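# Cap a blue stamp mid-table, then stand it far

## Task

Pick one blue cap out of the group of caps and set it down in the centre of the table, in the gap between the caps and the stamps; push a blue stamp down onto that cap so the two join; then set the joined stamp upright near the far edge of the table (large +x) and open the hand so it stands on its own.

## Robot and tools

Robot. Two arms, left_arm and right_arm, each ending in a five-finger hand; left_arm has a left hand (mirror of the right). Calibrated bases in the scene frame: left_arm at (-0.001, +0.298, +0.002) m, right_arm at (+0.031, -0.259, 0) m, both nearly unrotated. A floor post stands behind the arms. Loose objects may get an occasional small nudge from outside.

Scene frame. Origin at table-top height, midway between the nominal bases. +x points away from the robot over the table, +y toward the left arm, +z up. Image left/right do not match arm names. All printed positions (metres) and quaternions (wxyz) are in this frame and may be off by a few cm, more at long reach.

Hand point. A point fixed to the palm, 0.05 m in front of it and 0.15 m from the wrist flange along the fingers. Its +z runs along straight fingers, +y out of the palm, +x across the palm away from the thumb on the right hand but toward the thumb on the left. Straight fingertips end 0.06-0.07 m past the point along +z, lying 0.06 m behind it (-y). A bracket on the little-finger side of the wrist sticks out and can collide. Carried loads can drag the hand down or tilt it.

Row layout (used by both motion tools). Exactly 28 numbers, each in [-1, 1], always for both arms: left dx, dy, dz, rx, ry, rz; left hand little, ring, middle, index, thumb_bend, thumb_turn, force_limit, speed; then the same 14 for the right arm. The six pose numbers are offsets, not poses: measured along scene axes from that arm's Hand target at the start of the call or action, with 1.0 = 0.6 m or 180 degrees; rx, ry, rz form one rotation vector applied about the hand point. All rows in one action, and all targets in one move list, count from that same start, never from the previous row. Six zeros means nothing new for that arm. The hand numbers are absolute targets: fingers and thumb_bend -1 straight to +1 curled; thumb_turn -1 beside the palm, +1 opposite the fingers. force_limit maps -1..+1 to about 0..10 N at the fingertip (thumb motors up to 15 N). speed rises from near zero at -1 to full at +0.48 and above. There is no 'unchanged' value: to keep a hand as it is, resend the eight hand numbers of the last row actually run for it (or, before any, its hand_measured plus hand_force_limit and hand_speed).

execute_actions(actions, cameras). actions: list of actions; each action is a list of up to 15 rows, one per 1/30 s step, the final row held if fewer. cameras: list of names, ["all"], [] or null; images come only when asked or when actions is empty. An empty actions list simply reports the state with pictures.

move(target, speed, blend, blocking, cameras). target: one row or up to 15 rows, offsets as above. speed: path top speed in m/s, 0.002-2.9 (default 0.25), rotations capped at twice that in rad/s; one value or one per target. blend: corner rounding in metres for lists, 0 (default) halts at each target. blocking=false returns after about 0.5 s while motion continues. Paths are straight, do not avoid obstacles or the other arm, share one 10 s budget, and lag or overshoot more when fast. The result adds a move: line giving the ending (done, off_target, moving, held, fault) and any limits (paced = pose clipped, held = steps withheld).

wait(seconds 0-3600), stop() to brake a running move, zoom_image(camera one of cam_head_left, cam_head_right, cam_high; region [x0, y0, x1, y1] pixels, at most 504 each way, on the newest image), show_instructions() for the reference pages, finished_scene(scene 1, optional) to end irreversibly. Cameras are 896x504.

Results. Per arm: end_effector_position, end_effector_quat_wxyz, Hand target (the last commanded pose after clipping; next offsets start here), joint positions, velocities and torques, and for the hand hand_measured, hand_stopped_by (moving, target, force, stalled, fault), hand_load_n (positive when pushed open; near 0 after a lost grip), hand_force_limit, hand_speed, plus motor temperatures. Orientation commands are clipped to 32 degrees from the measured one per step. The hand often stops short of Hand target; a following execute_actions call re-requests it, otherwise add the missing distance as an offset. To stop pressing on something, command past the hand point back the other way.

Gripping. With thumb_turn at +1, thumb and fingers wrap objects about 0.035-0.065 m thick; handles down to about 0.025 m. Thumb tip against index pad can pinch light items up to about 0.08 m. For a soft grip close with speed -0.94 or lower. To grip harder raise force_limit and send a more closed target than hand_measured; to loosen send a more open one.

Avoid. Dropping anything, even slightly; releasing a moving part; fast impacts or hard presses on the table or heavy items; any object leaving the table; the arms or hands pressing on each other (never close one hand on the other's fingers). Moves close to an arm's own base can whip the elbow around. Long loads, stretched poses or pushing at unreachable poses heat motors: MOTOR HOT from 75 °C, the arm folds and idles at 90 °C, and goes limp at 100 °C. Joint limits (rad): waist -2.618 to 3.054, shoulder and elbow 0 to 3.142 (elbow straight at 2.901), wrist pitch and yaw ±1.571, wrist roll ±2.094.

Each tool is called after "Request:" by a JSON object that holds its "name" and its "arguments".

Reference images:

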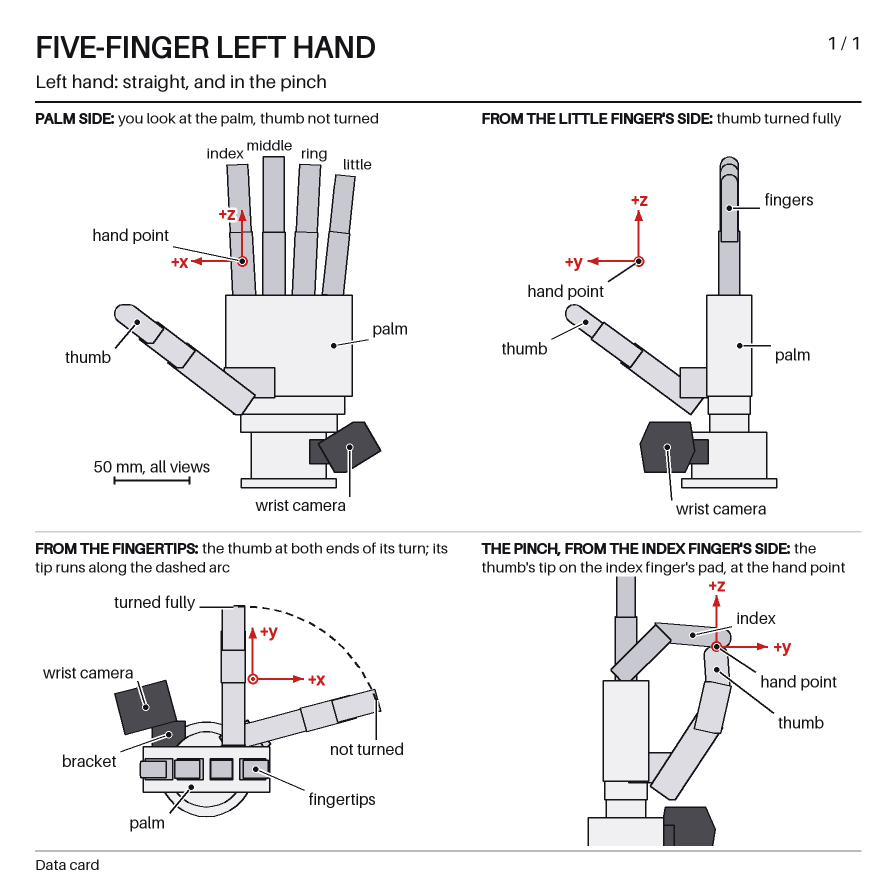

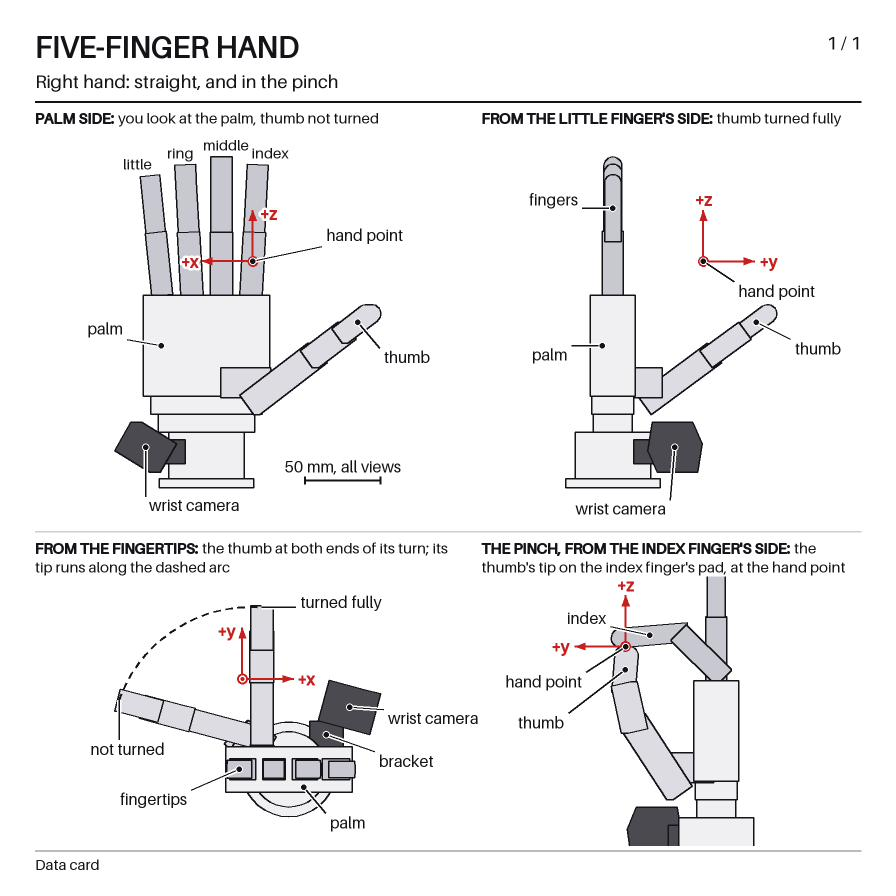

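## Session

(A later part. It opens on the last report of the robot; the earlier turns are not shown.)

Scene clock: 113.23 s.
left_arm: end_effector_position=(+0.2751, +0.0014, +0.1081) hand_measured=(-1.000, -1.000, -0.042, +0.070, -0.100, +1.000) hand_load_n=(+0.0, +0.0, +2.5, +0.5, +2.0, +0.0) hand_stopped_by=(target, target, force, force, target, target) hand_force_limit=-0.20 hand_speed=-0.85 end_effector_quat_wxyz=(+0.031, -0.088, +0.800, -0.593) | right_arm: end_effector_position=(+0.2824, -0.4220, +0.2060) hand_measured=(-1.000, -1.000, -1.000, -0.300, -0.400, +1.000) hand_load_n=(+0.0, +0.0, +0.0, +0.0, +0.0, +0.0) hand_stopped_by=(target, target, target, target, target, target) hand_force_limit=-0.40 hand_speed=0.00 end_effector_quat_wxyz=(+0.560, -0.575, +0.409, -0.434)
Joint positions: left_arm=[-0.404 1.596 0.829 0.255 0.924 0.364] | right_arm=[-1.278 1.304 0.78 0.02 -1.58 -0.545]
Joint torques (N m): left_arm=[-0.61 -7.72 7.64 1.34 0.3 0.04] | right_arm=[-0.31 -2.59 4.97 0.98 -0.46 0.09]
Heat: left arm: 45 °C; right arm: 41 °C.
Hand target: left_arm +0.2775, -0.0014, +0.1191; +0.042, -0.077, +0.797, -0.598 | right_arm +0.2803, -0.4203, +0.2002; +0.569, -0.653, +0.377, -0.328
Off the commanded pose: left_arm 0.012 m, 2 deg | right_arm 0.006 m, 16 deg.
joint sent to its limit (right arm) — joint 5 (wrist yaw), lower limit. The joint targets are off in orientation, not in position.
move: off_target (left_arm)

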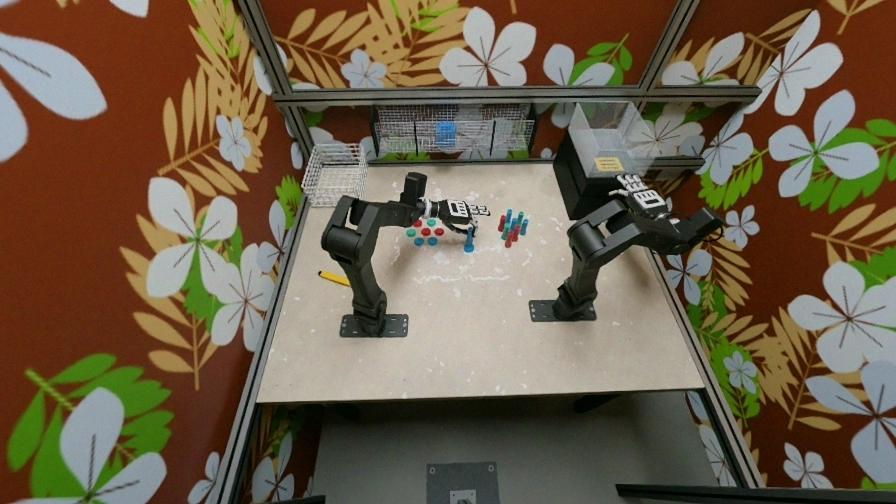

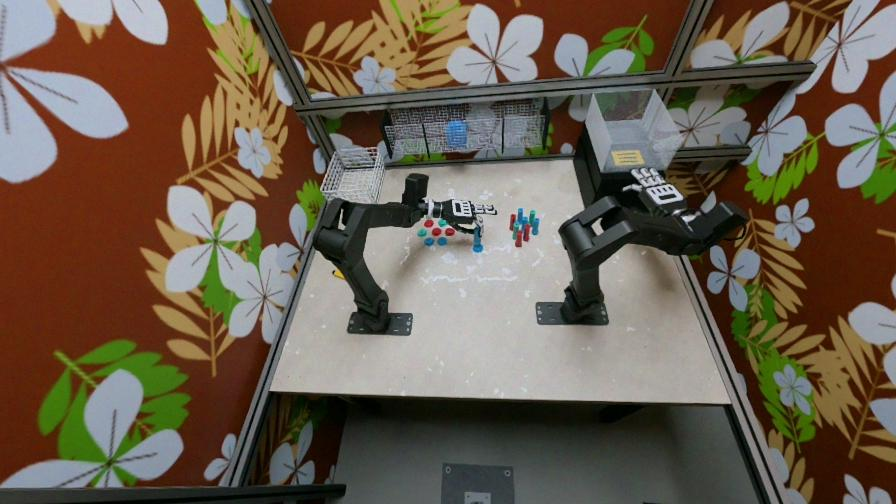

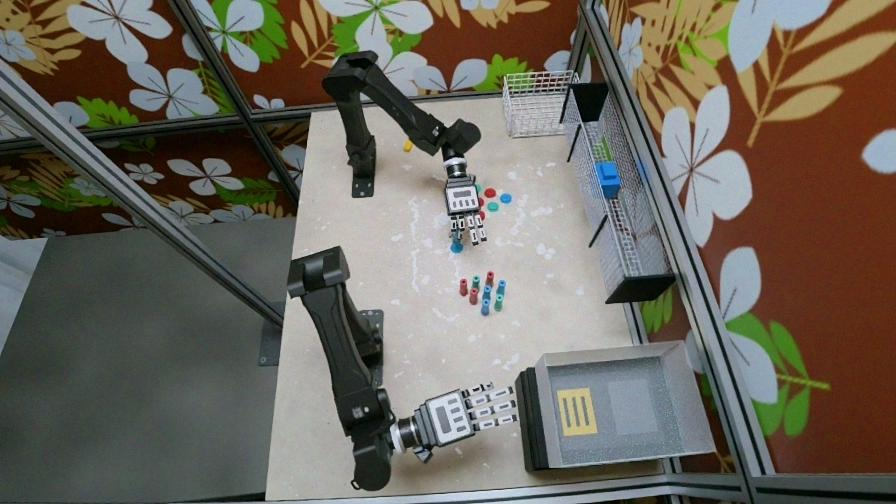

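Request:
{"name": "zoom_image", "arguments": {"camera": "cam_head_left", "region": [499, 228, 519, 250]}}

Request:
{"name": "zoom_image", "arguments": {"camera": "cam_high", "region": [476, 294, 496, 318]}}

Request:
{"name": "zoom_image", "arguments": {"camera": "cam_high", "region": [452, 188, 474, 218]}}

Request:
{"name": "zoom_image", "arguments": {"camera": "cam_head_left", "region": [408, 232, 442, 250]}}

Scaled by 22.909 from the camera's image (finer frame: 1280x720).

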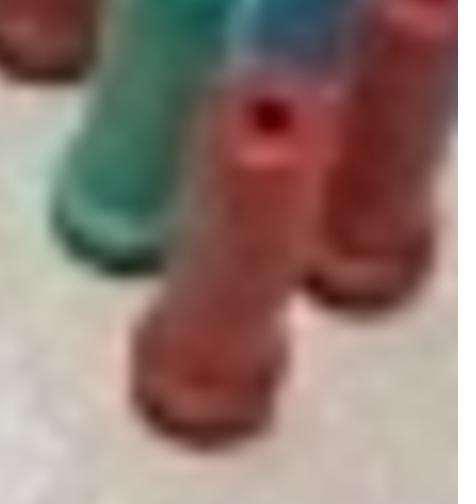

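Scaled by 21.000 from the camera's image (finer frame: 1280x720).

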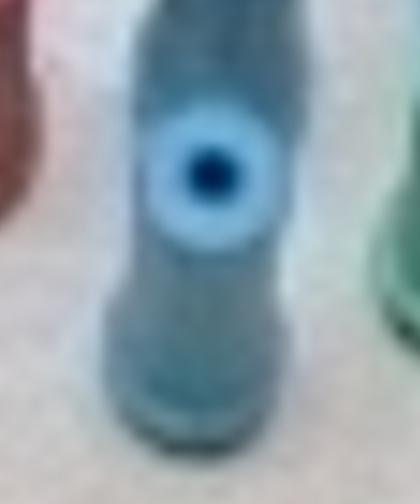

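Scaled by 16.800 from the camera's image (finer frame: 1280x720).

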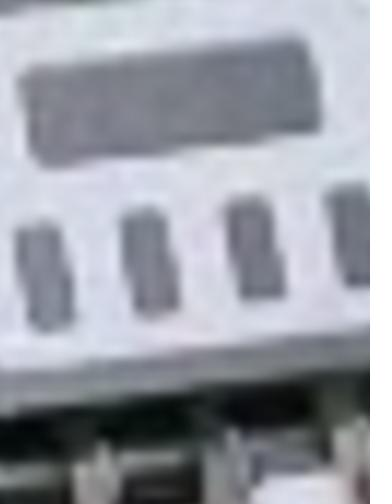

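Scaled by 14.824 from the camera's image (finer frame: 1280x720).

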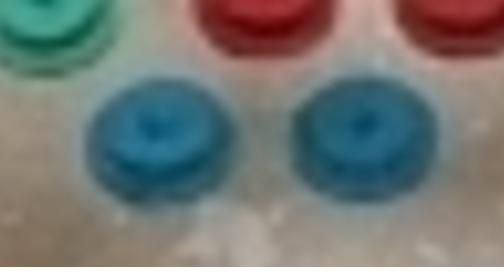

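Request:
{"name": "move", "arguments": {"target": [[-0.0075,0.0018,-0.058,0.0,0,0, -1, -1, 0.35, 0.35, -0.1, 1, -0.2, -0.85, 0,0,0, 0,0,0, -1, -1, -1, -0.3, -0.4, 1, -0.4, 0]], "speed": 0.04, "cameras": ["cam_head_left","cam_head_right","cam_high"]}}

Request:
{"name": "zoom_image", "arguments": {"camera": "cam_head_left", "region": [460, 232, 480, 256]}}

Request:
{"name": "zoom_image", "arguments": {"camera": "cam_high", "region": [446, 230, 466, 256]}}

Request:
{"name": "zoom_image", "arguments": {"camera": "cam_head_right", "region": [468, 232, 488, 256]}}

Scene clock: 116.13 s.
left_arm: end_effector_position=(+0.2757, +0.0011, +0.0938) hand_measured=(-1.000, -1.000, -0.042, +0.070, -0.100, +1.000) hand_load_n=(+0.0, -0.5, +2.5, +0.5, +2.0, +0.0) hand_stopped_by=(target, target, force, force, target, target) hand_force_limit=-0.20 hand_speed=-0.85 end_effector_quat_wxyz=(+0.046, -0.076, +0.794, -0.602) | right_arm: end_effector_position=(+0.2824, -0.4220, +0.2060) hand_measured=(-1.000, -1.000, -1.000, -0.300, -0.400, +1.000) hand_load_n=(+0.0, +0.0, +0.0, +0.0, +0.0, +0.0) hand_stopped_by=(target, target, target, target, target, target) hand_force_limit=-0.40 hand_speed=0.00 end_effector_quat_wxyz=(+0.560, -0.575, +0.409, -0.434)
Joint positions: left_arm=[-0.404 1.622 0.761 0.392 0.924 0.364] | right_arm=[-1.278 1.304 0.78 0.02 -1.58 -0.545]
Joint torques (N m): left_arm=[-0.87 -4.78 5.11 1.48 0.24 0.04] | right_arm=[-0.28 -2.62 4.96 0.98 -0.46 0.09]
Heat: left arm: 45 °C; right arm: 41 °C.
Hand target: left_arm +0.2730, -0.0003, +0.0843; +0.042, -0.077, +0.797, -0.598 | right_arm +0.2803, -0.4203, +0.2002; +0.569, -0.653, +0.377, -0.328
Off the commanded pose: left_arm 0.010 m, 1 deg | right_arm 0.006 m, 16 deg.
joint sent to its limit (right arm) — joint 5 (wrist yaw), lower limit. The joint targets are off in orientation, not in position.
move: done

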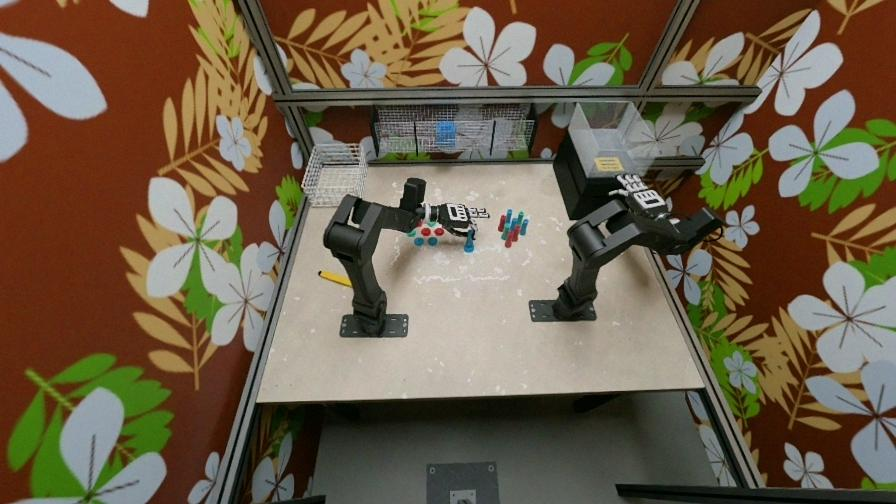

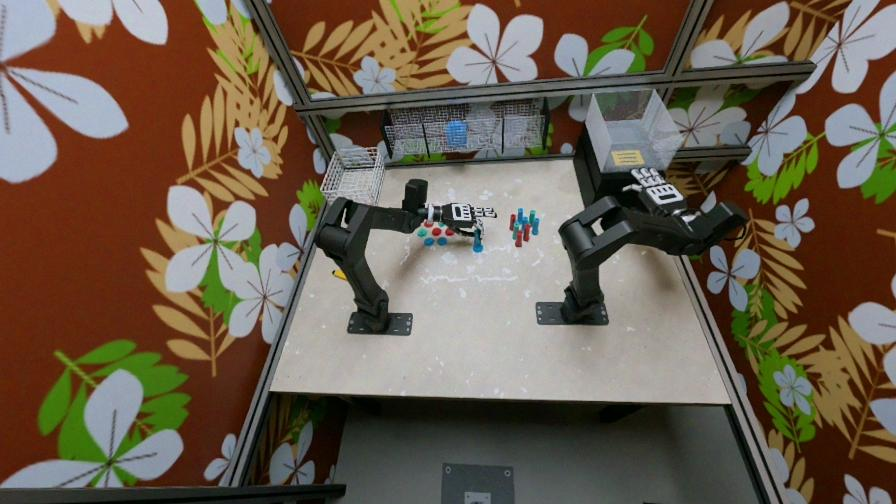

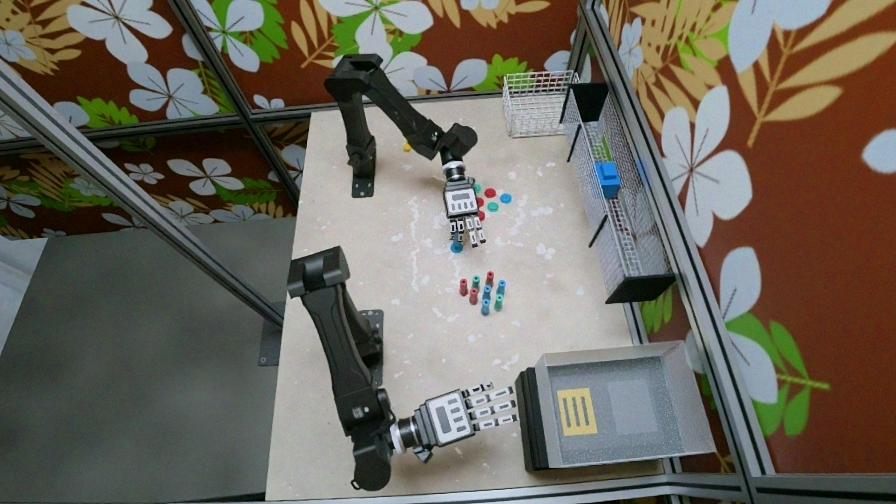

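Scaled by 21.000 from the camera's image (finer frame: 1280x720).

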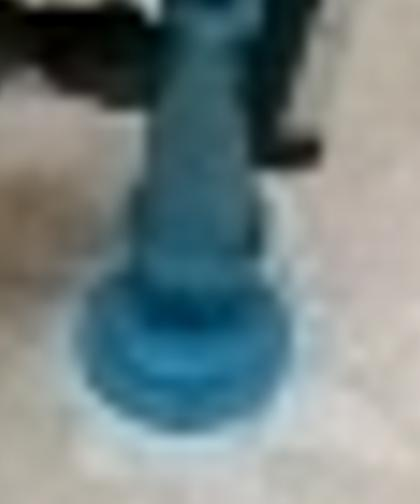

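Scaled by 19.385 from the camera's image (finer frame: 1280x720).

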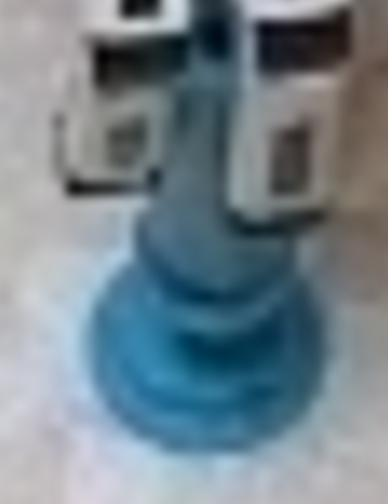

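Scaled by 21.000 from the camera's image (finer frame: 1280x720).

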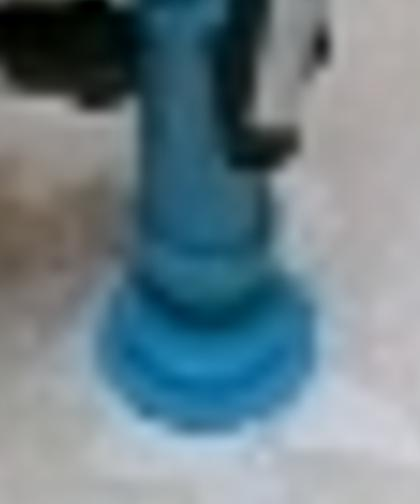

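Request:
{"name": "move", "arguments": {"target": [[-0.006,0.0012,-0.012,0.0,0,0, -1, -1, 0.35, 0.35, -0.1, 1, -0.2, -0.85, 0,0,0, 0,0,0, -1, -1, -1, -0.3, -0.4, 1, -0.4, 0]], "speed": 0.04, "cameras": ["cam_head_left","cam_head_right","cam_high"]}}

Request:
{"name": "zoom_image", "arguments": {"camera": "cam_head_left", "region": [460, 232, 480, 256]}}

Request:
{"name": "zoom_image", "arguments": {"camera": "cam_high", "region": [446, 230, 466, 256]}}

Request:
{"name": "zoom_image", "arguments": {"camera": "cam_head_right", "region": [468, 232, 488, 256]}}

Scene clock: 117.20 s.
left_arm: end_effector_position=(+0.2728, +0.0024, +0.0875) hand_measured=(-1.000, -1.000, -0.042, +0.070, -0.100, +1.000) hand_load_n=(+0.0, +0.0, +2.5, +0.5, +2.0, +0.0) hand_stopped_by=(target, target, force, force, target, target) hand_force_limit=-0.20 hand_speed=-0.85 end_effector_quat_wxyz=(+0.048, -0.075, +0.793, -0.602) | right_arm: end_effector_position=(+0.2824, -0.4220, +0.2060) hand_measured=(-1.000, -1.000, -1.000, -0.300, -0.400, +1.000) hand_load_n=(+0.0, +0.0, +0.0, +0.0, +0.0, +0.0) hand_stopped_by=(target, target, target, target, target, target) hand_force_limit=-0.40 hand_speed=0.00 end_effector_quat_wxyz=(+0.560, -0.575, +0.409, -0.434)
Joint positions: left_arm=[-0.404 1.627 0.733 0.43 0.924 0.364] | right_arm=[-1.278 1.304 0.78 0.02 -1.58 -0.545]
Joint torques (N m): left_arm=[-1.11 -4.55 5 1.52 0.22 0.02] | right_arm=[-0.29 -2.61 4.97 0.98 -0.46 0.09]
Heat: left arm: 45 °C; right arm: 41 °C.
Hand target: left_arm +0.2693, +0.0004, +0.0771; +0.042, -0.077, +0.797, -0.598 | right_arm +0.2803, -0.4203, +0.2002; +0.569, -0.653, +0.377, -0.328
Off the commanded pose: left_arm 0.011 m, 1 deg | right_arm 0.006 m, 16 deg.
joint sent to its limit (right arm) — joint 5 (wrist yaw), lower limit. The joint targets are off in orientation, not in position.
move: off_target (left_arm)

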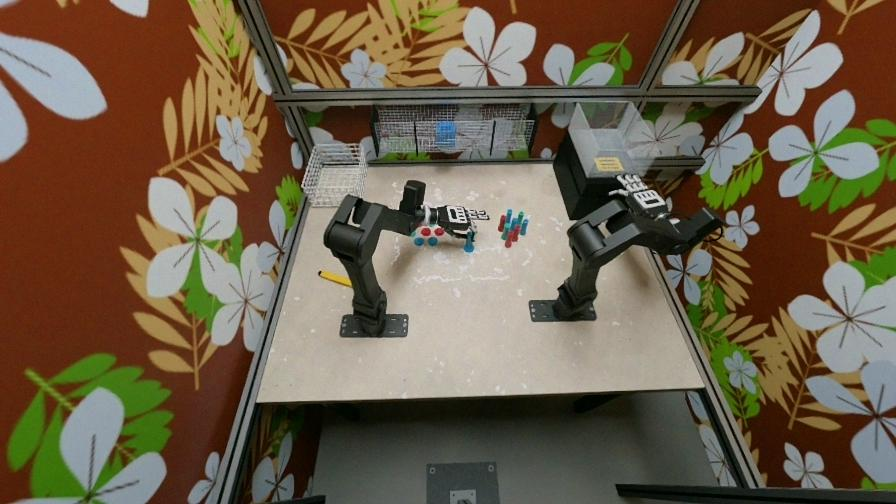

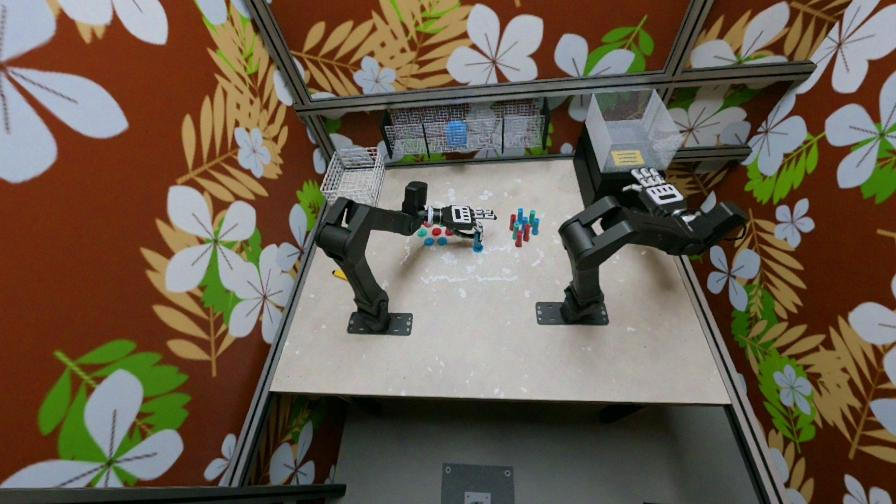

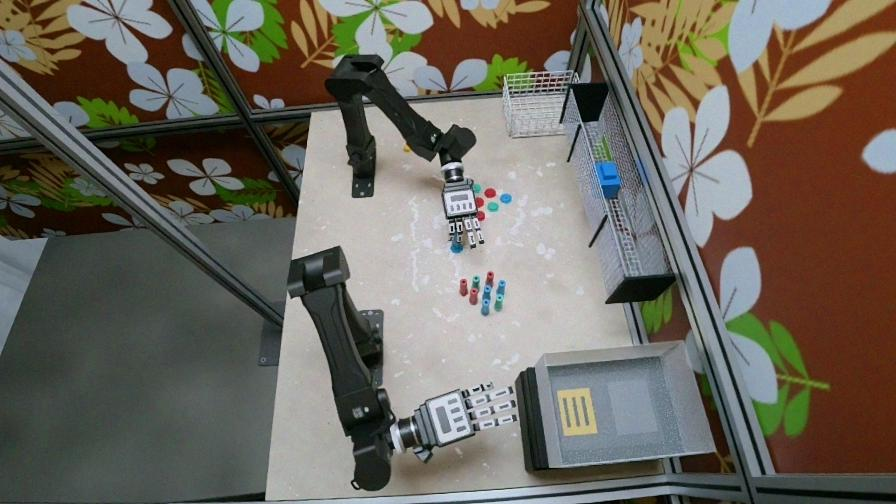

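Scaled by 21.000 from the camera's image (finer frame: 1280x720).

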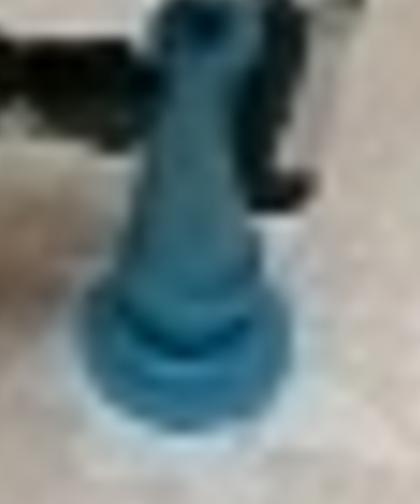

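Scaled by 19.385 from the camera's image (finer frame: 1280x720).

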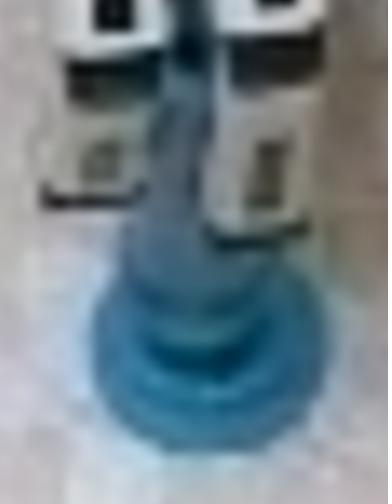

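Scaled by 21.000 from the camera's image (finer frame: 1280x720).

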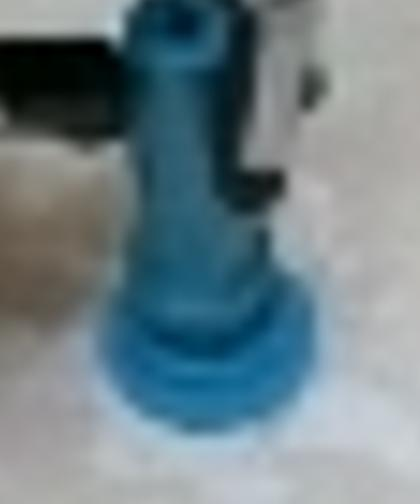

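Request:
{"name": "move", "arguments": {"target": [[0.002,-0.0015,-0.035,0.0,0,0, -1, -1, 0.35, 0.35, -0.1, 1, -0.2, -0.85, 0,0,0, 0,0,0, -1, -1, -1, -0.3, -0.4, 1, -0.4, 0]], "speed": 0.04, "cameras": ["cam_head_left","cam_head_right","cam_high"]}}

Request:
{"name": "zoom_image", "arguments": {"camera": "cam_head_left", "region": [460, 232, 480, 256]}}

Request:
{"name": "zoom_image", "arguments": {"camera": "cam_high", "region": [446, 230, 466, 256]}}

Request:
{"name": "zoom_image", "arguments": {"camera": "cam_head_right", "region": [468, 232, 488, 256]}}

Scene clock: 118.53 s.
left_arm: end_effector_position=(+0.2778, -0.0021, +0.0804) hand_measured=(-1.000, -1.000, -0.042, +0.070, -0.100, +1.000) hand_load_n=(+0.0, +0.0, +4.5, +0.0, +0.0, -0.5) hand_stopped_by=(target, target, force, force, target, target) hand_force_limit=-0.20 hand_speed=-0.85 end_effector_quat_wxyz=(+0.060, -0.055, +0.783, -0.616) | right_arm: end_effector_position=(+0.2824, -0.4221, +0.2060) hand_measured=(-1.000, -1.000, -1.000, -0.300, -0.400, +1.000) hand_load_n=(+0.0, +0.0, +0.0, +0.0, +0.0, +0.0) hand_stopped_by=(target, target, target, target, target, target) hand_force_limit=-0.40 hand_speed=0.00 end_effector_quat_wxyz=(+0.560, -0.575, +0.409, -0.434)
Joint positions: left_arm=[-0.404 1.679 0.709 0.562 0.943 0.364] | right_arm=[-1.278 1.304 0.78 0.021 -1.58 -0.545]
Joint torques (N m): left_arm=[-1.14 -3.84 4.14 1.23 -0.01 0.03] | right_arm=[-0.29 -2.61 4.96 0.98 -0.46 0.09]
Heat: left arm: 45 °C; right arm: 41 °C.
Hand target: left_arm +0.2706, -0.0005, +0.0562; +0.043, -0.077, +0.797, -0.598 | right_arm +0.2803, -0.4203, +0.2002; +0.569, -0.653, +0.377, -0.328
Off the commanded pose: left_arm 0.025 m, 4 deg | right_arm 0.006 m, 16 deg.
joint sent to its limit (right arm) — joint 5 (wrist yaw), lower limit. The joint targets are off in orientation, not in position.
move: off_target (left_arm)

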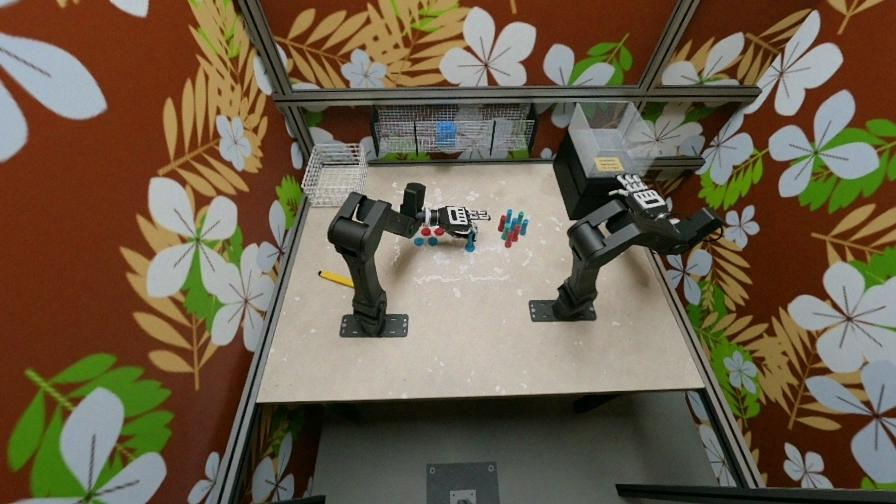

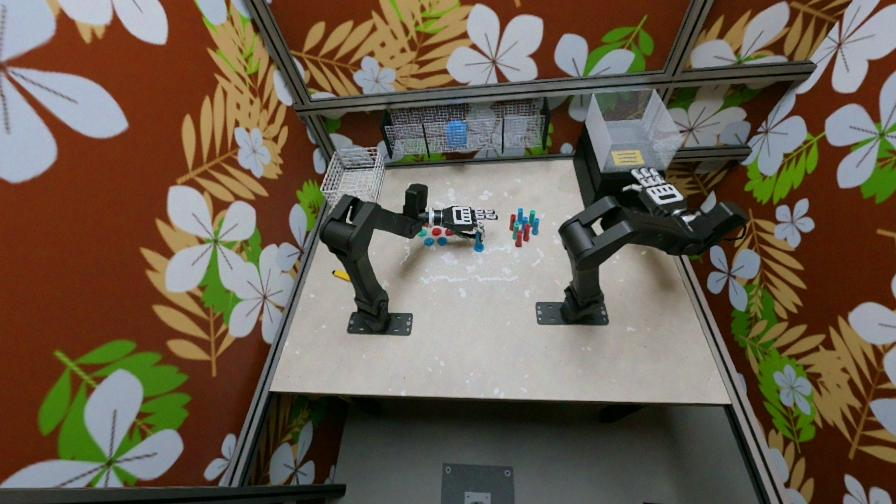

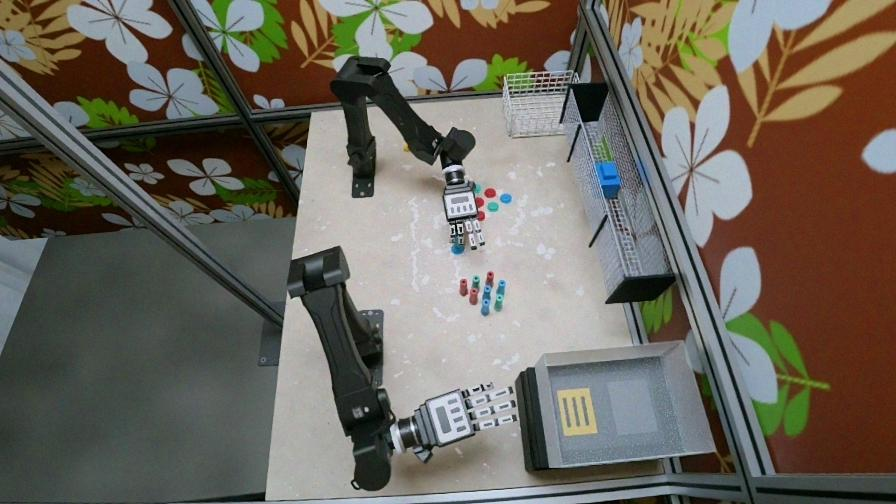

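Scaled by 21.000 from the camera's image (finer frame: 1280x720).

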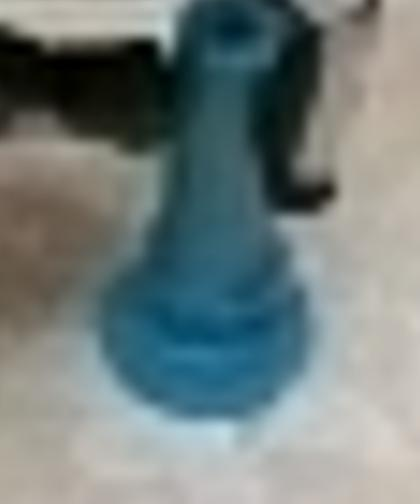

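Scaled by 19.385 from the camera's image (finer frame: 1280x720).

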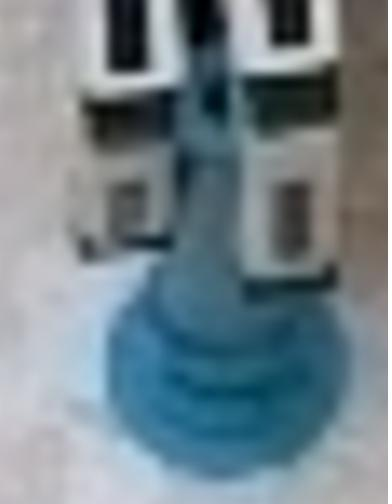

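Scaled by 21.000 from the camera's image (finer frame: 1280x720).

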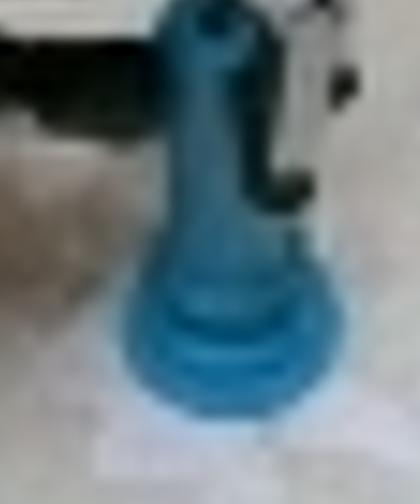

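Request:
{"name": "zoom_image", "arguments": {"camera": "cam_head_left", "region": [456, 224, 486, 254]}}

Request:
{"name": "zoom_image", "arguments": {"camera": "cam_head_right", "region": [464, 224, 494, 254]}}

Scaled by 16.800 from the camera's image (finer frame: 1280x720).

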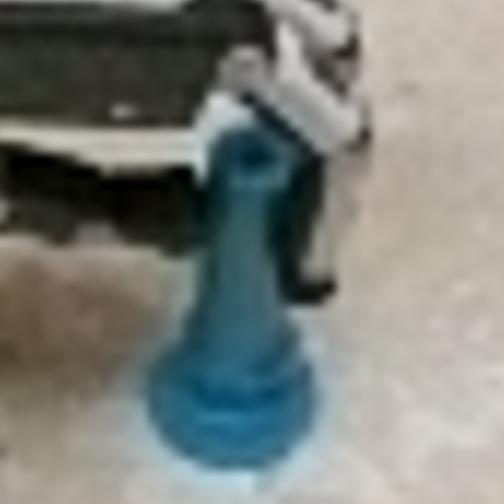

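Scaled by 16.800 from the camera's image (finer frame: 1280x720).

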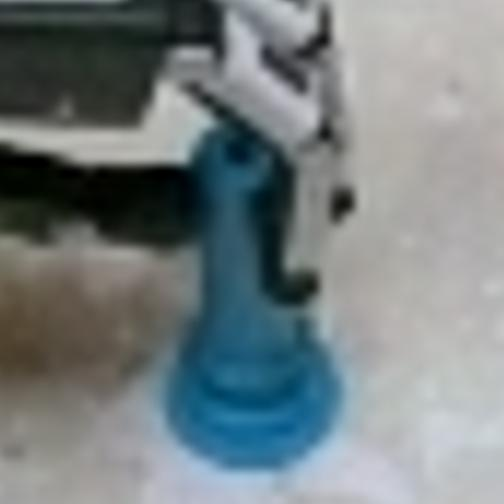

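Request:
{"name": "move", "arguments": {"target": [[0.004,0.0,0.09,0.0,0,0, -1, -1, 0.35, 0.35, -0.1, 1, -0.2, -0.85, 0,0,0, 0,0,0, -1, -1, -1, -0.3, -0.4, 1, -0.4, 0]], "speed": 0.05, "cameras": ["cam_head_left","cam_head_right","cam_high"]}}

Request:
{"name": "zoom_image", "arguments": {"camera": "cam_head_left", "region": [460, 232, 480, 256]}}

Request:
{"name": "zoom_image", "arguments": {"camera": "cam_high", "region": [446, 230, 466, 256]}}

Request:
{"name": "zoom_image", "arguments": {"camera": "cam_head_right", "region": [468, 232, 488, 256]}}

Scene clock: 121.07 s.
left_arm: end_effector_position=(+0.2706, +0.0032, +0.0997) hand_measured=(-1.000, -1.000, -0.042, +0.070, -0.100, +1.000) hand_load_n=(+0.0, +0.5, +2.5, +0.5, +2.0, +0.0) hand_stopped_by=(target, target, force, force, target, target) hand_force_limit=-0.20 hand_speed=-0.85 end_effector_quat_wxyz=(+0.031, -0.088, +0.799, -0.593) | right_arm: end_effector_position=(+0.2824, -0.4221, +0.2060) hand_measured=(-1.000, -1.000, -1.000, -0.300, -0.400, +1.000) hand_load_n=(+0.0, +0.0, +0.0, -0.5, +0.0, +0.0) hand_stopped_by=(target, target, target, target, target, target) hand_force_limit=-0.40 hand_speed=0.00 end_effector_quat_wxyz=(+0.560, -0.575, +0.409, -0.434)
Joint positions: left_arm=[-0.404 1.597 0.789 0.298 0.925 0.363] | right_arm=[-1.278 1.304 0.78 0.021 -1.58 -0.545]
Joint torques (N m): left_arm=[-0.91 -7.58 7.53 1.28 0.25 0.03] | right_arm=[-0.31 -2.62 4.98 0.98 -0.46 0.1]
Heat: left arm: 45 °C; right arm: 41 °C.
Hand target: left_arm +0.2730, -0.0005, +0.1101; +0.042, -0.077, +0.797, -0.598 | right_arm +0.2803, -0.4203, +0.2002; +0.569, -0.653, +0.377, -0.328
Off the commanded pose: left_arm 0.011 m, 2 deg | right_arm 0.006 m, 16 deg.
joint sent to its limit (right arm) — joint 5 (wrist yaw), lower limit. The joint targets are off in orientation, not in position.
move: off_target (left_arm)

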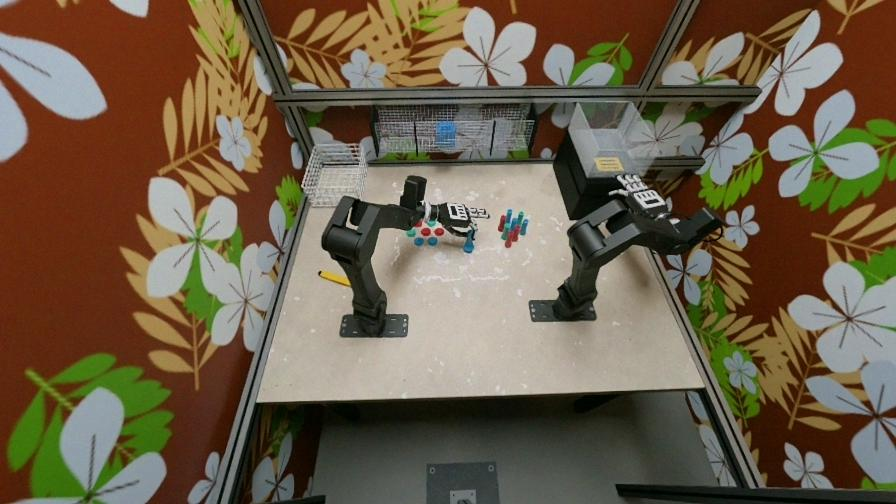

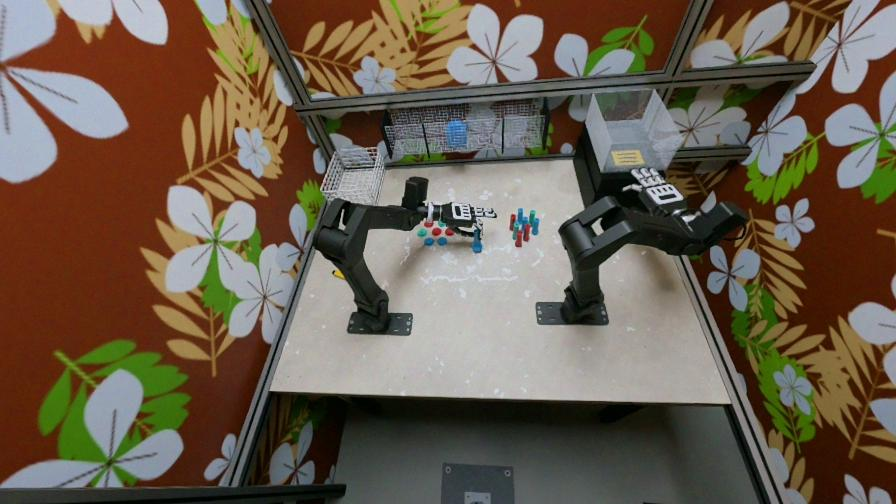

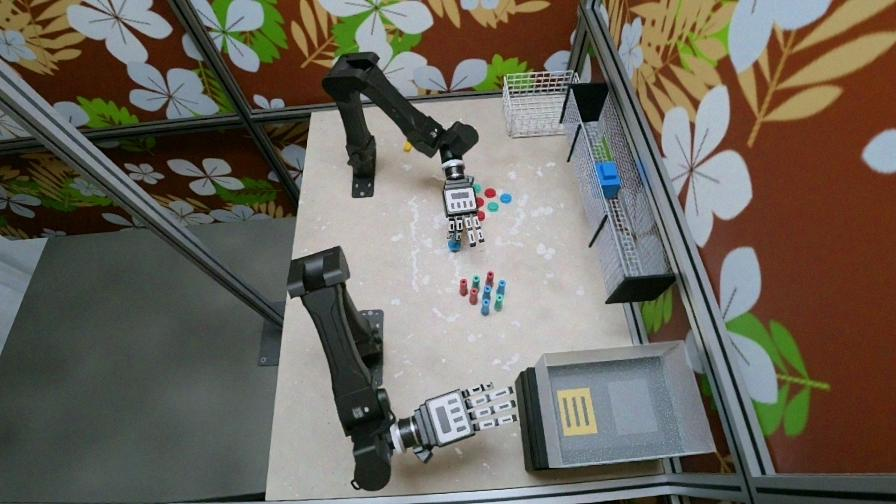

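Scaled by 21.000 from the camera's image (finer frame: 1280x720).

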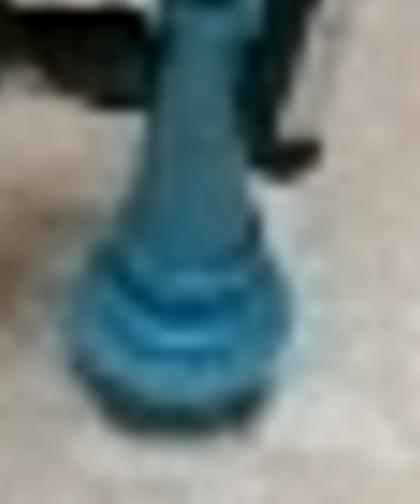

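Scaled by 19.385 from the camera's image (finer frame: 1280x720).

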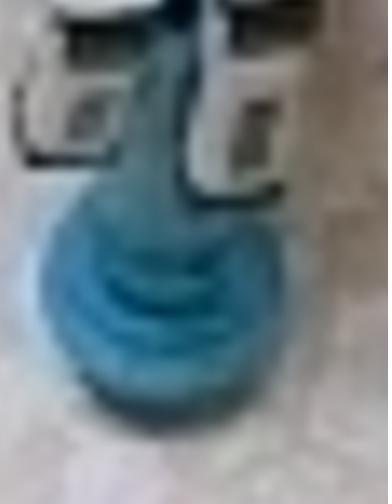

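Scaled by 21.000 from the camera's image (finer frame: 1280x720).

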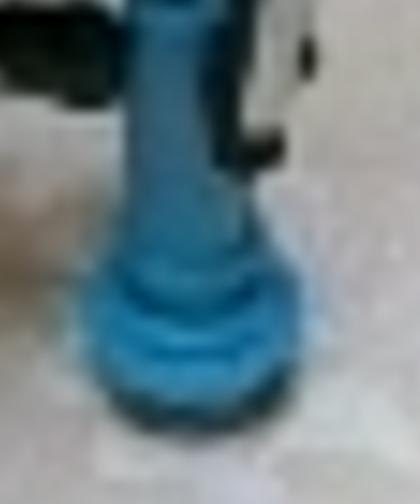

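Request:
{"name": "move", "arguments": {"target": [[0.0,0.0,0.2,0.0,0,0, -1, -1, 0.35, 0.35, -0.1, 1, -0.2, -0.85, 0,0,0, 0,0,0, -1, -1, -1, -0.3, -0.4, 1, -0.4, 0],[0.345,0.0,0.2333,0.0,0,0.1667, -1, -1, 0.35, 0.35, -0.1, 1, -0.2, -0.85, 0,0,0, 0,0,0, -1, -1, -1, -0.3, -0.4, 1, -0.4, 0]], "speed": [0.08, 0.12], "blend": [0.02, 0], "cameras": ["cam_head_left","cam_head_right","cam_high"]}}

Request:
{"name": "zoom_image", "arguments": {"camera": "cam_head_left", "region": [430, 120, 520, 190]}}

Request:
{"name": "zoom_image", "arguments": {"camera": "cam_high", "region": [500, 150, 610, 250]}}

Scene clock: 126.10 s.
left_arm: end_effector_position=(+0.4715, -0.0025, +0.2570) hand_measured=(-1.000, -1.000, -0.042, +0.070, -0.100, +1.000) hand_load_n=(+0.0, +0.0, +2.5, +0.0, +2.0, +0.0) hand_stopped_by=(target, target, force, force, target, target) hand_force_limit=-0.20 hand_speed=-0.85 end_effector_quat_wxyz=(+0.197, -0.268, +0.750, -0.571) | right_arm: end_effector_position=(+0.2824, -0.4221, +0.2060) hand_measured=(-1.000, -1.000, -1.000, -0.300, -0.400, +1.000) hand_load_n=(+0.0, +0.0, +0.0, +0.0, +0.0, +0.0) hand_stopped_by=(target, target, target, target, target, target) hand_force_limit=-0.40 hand_speed=0.00 end_effector_quat_wxyz=(+0.560, -0.575, +0.409, -0.434)
Joint positions: left_arm=[-0.348 1.859 1.684 -0.138 0.51 0.145] | right_arm=[-1.278 1.304 0.78 0.021 -1.58 -0.545]
Joint torques (N m): left_arm=[0.66 -7.31 8.84 1.54 0.02 -0.1] | right_arm=[-0.31 -2.61 4.97 0.98 -0.46 0.09]
Heat: left arm: 45 °C; right arm: 41 °C.
Hand target: left_arm +0.4801, -0.0005, +0.2502; +0.196, -0.281, +0.750, -0.566 | right_arm +0.2803, -0.4203, +0.2002; +0.569, -0.653, +0.377, -0.328
Off the commanded pose: left_arm 0.011 m, 2 deg | right_arm 0.006 m, 16 deg.
joint sent to its limit (right arm) — joint 5 (wrist yaw), lower limit. The joint targets are off in orientation, not in position.
move: off_target (left_arm)

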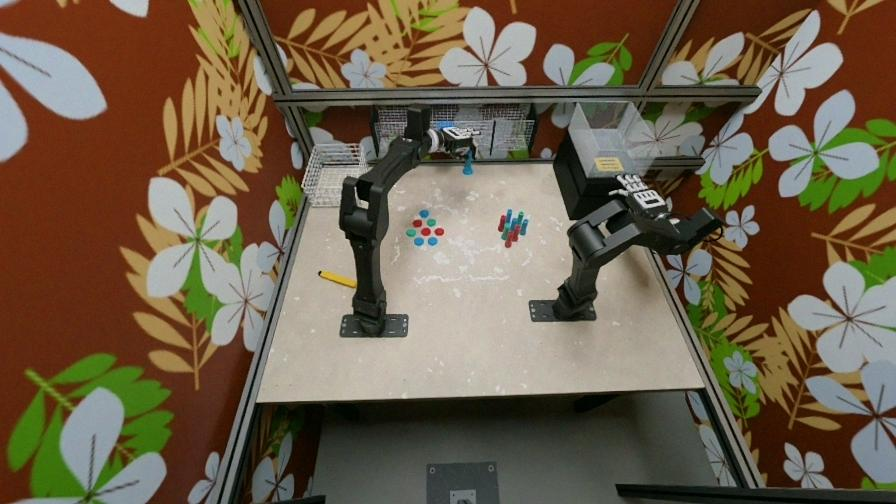

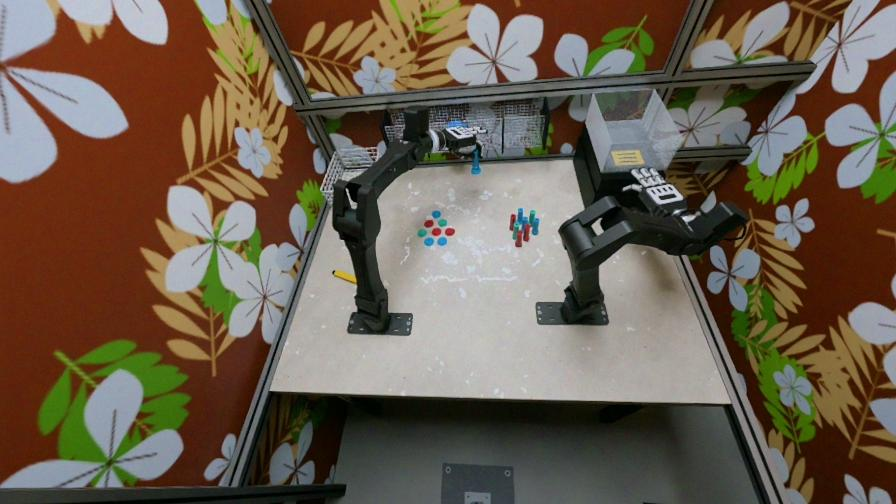

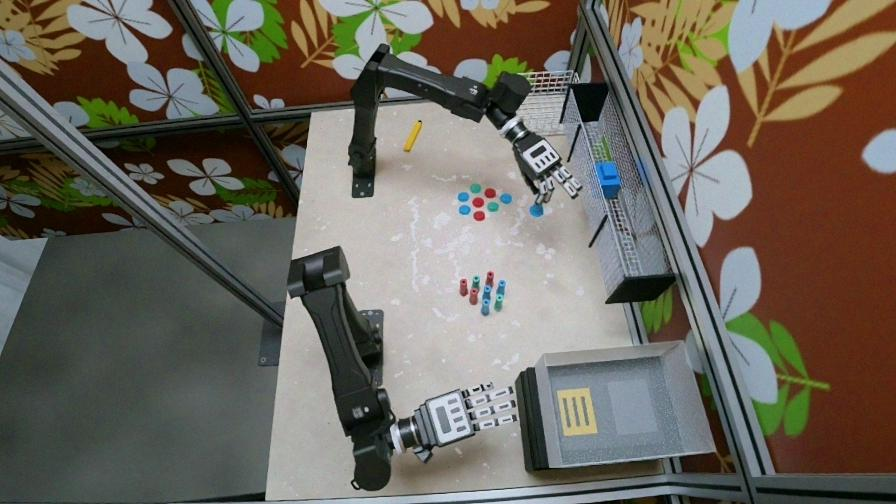

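Scaled by 5.600 from the camera's image (finer frame: 1280x720).

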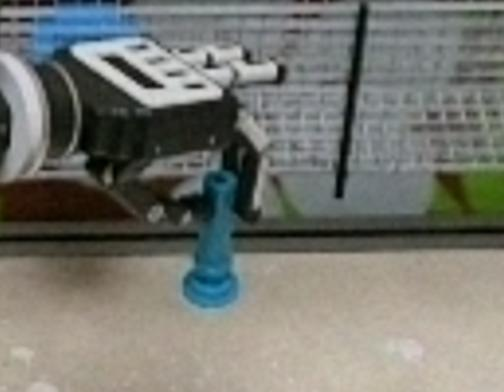

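Scaled by 4.582 from the camera's image (finer frame: 1280x720).

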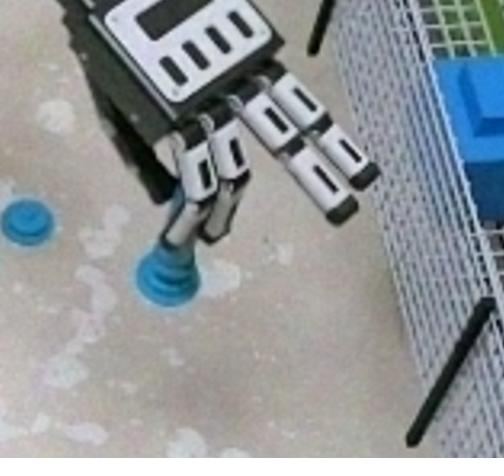

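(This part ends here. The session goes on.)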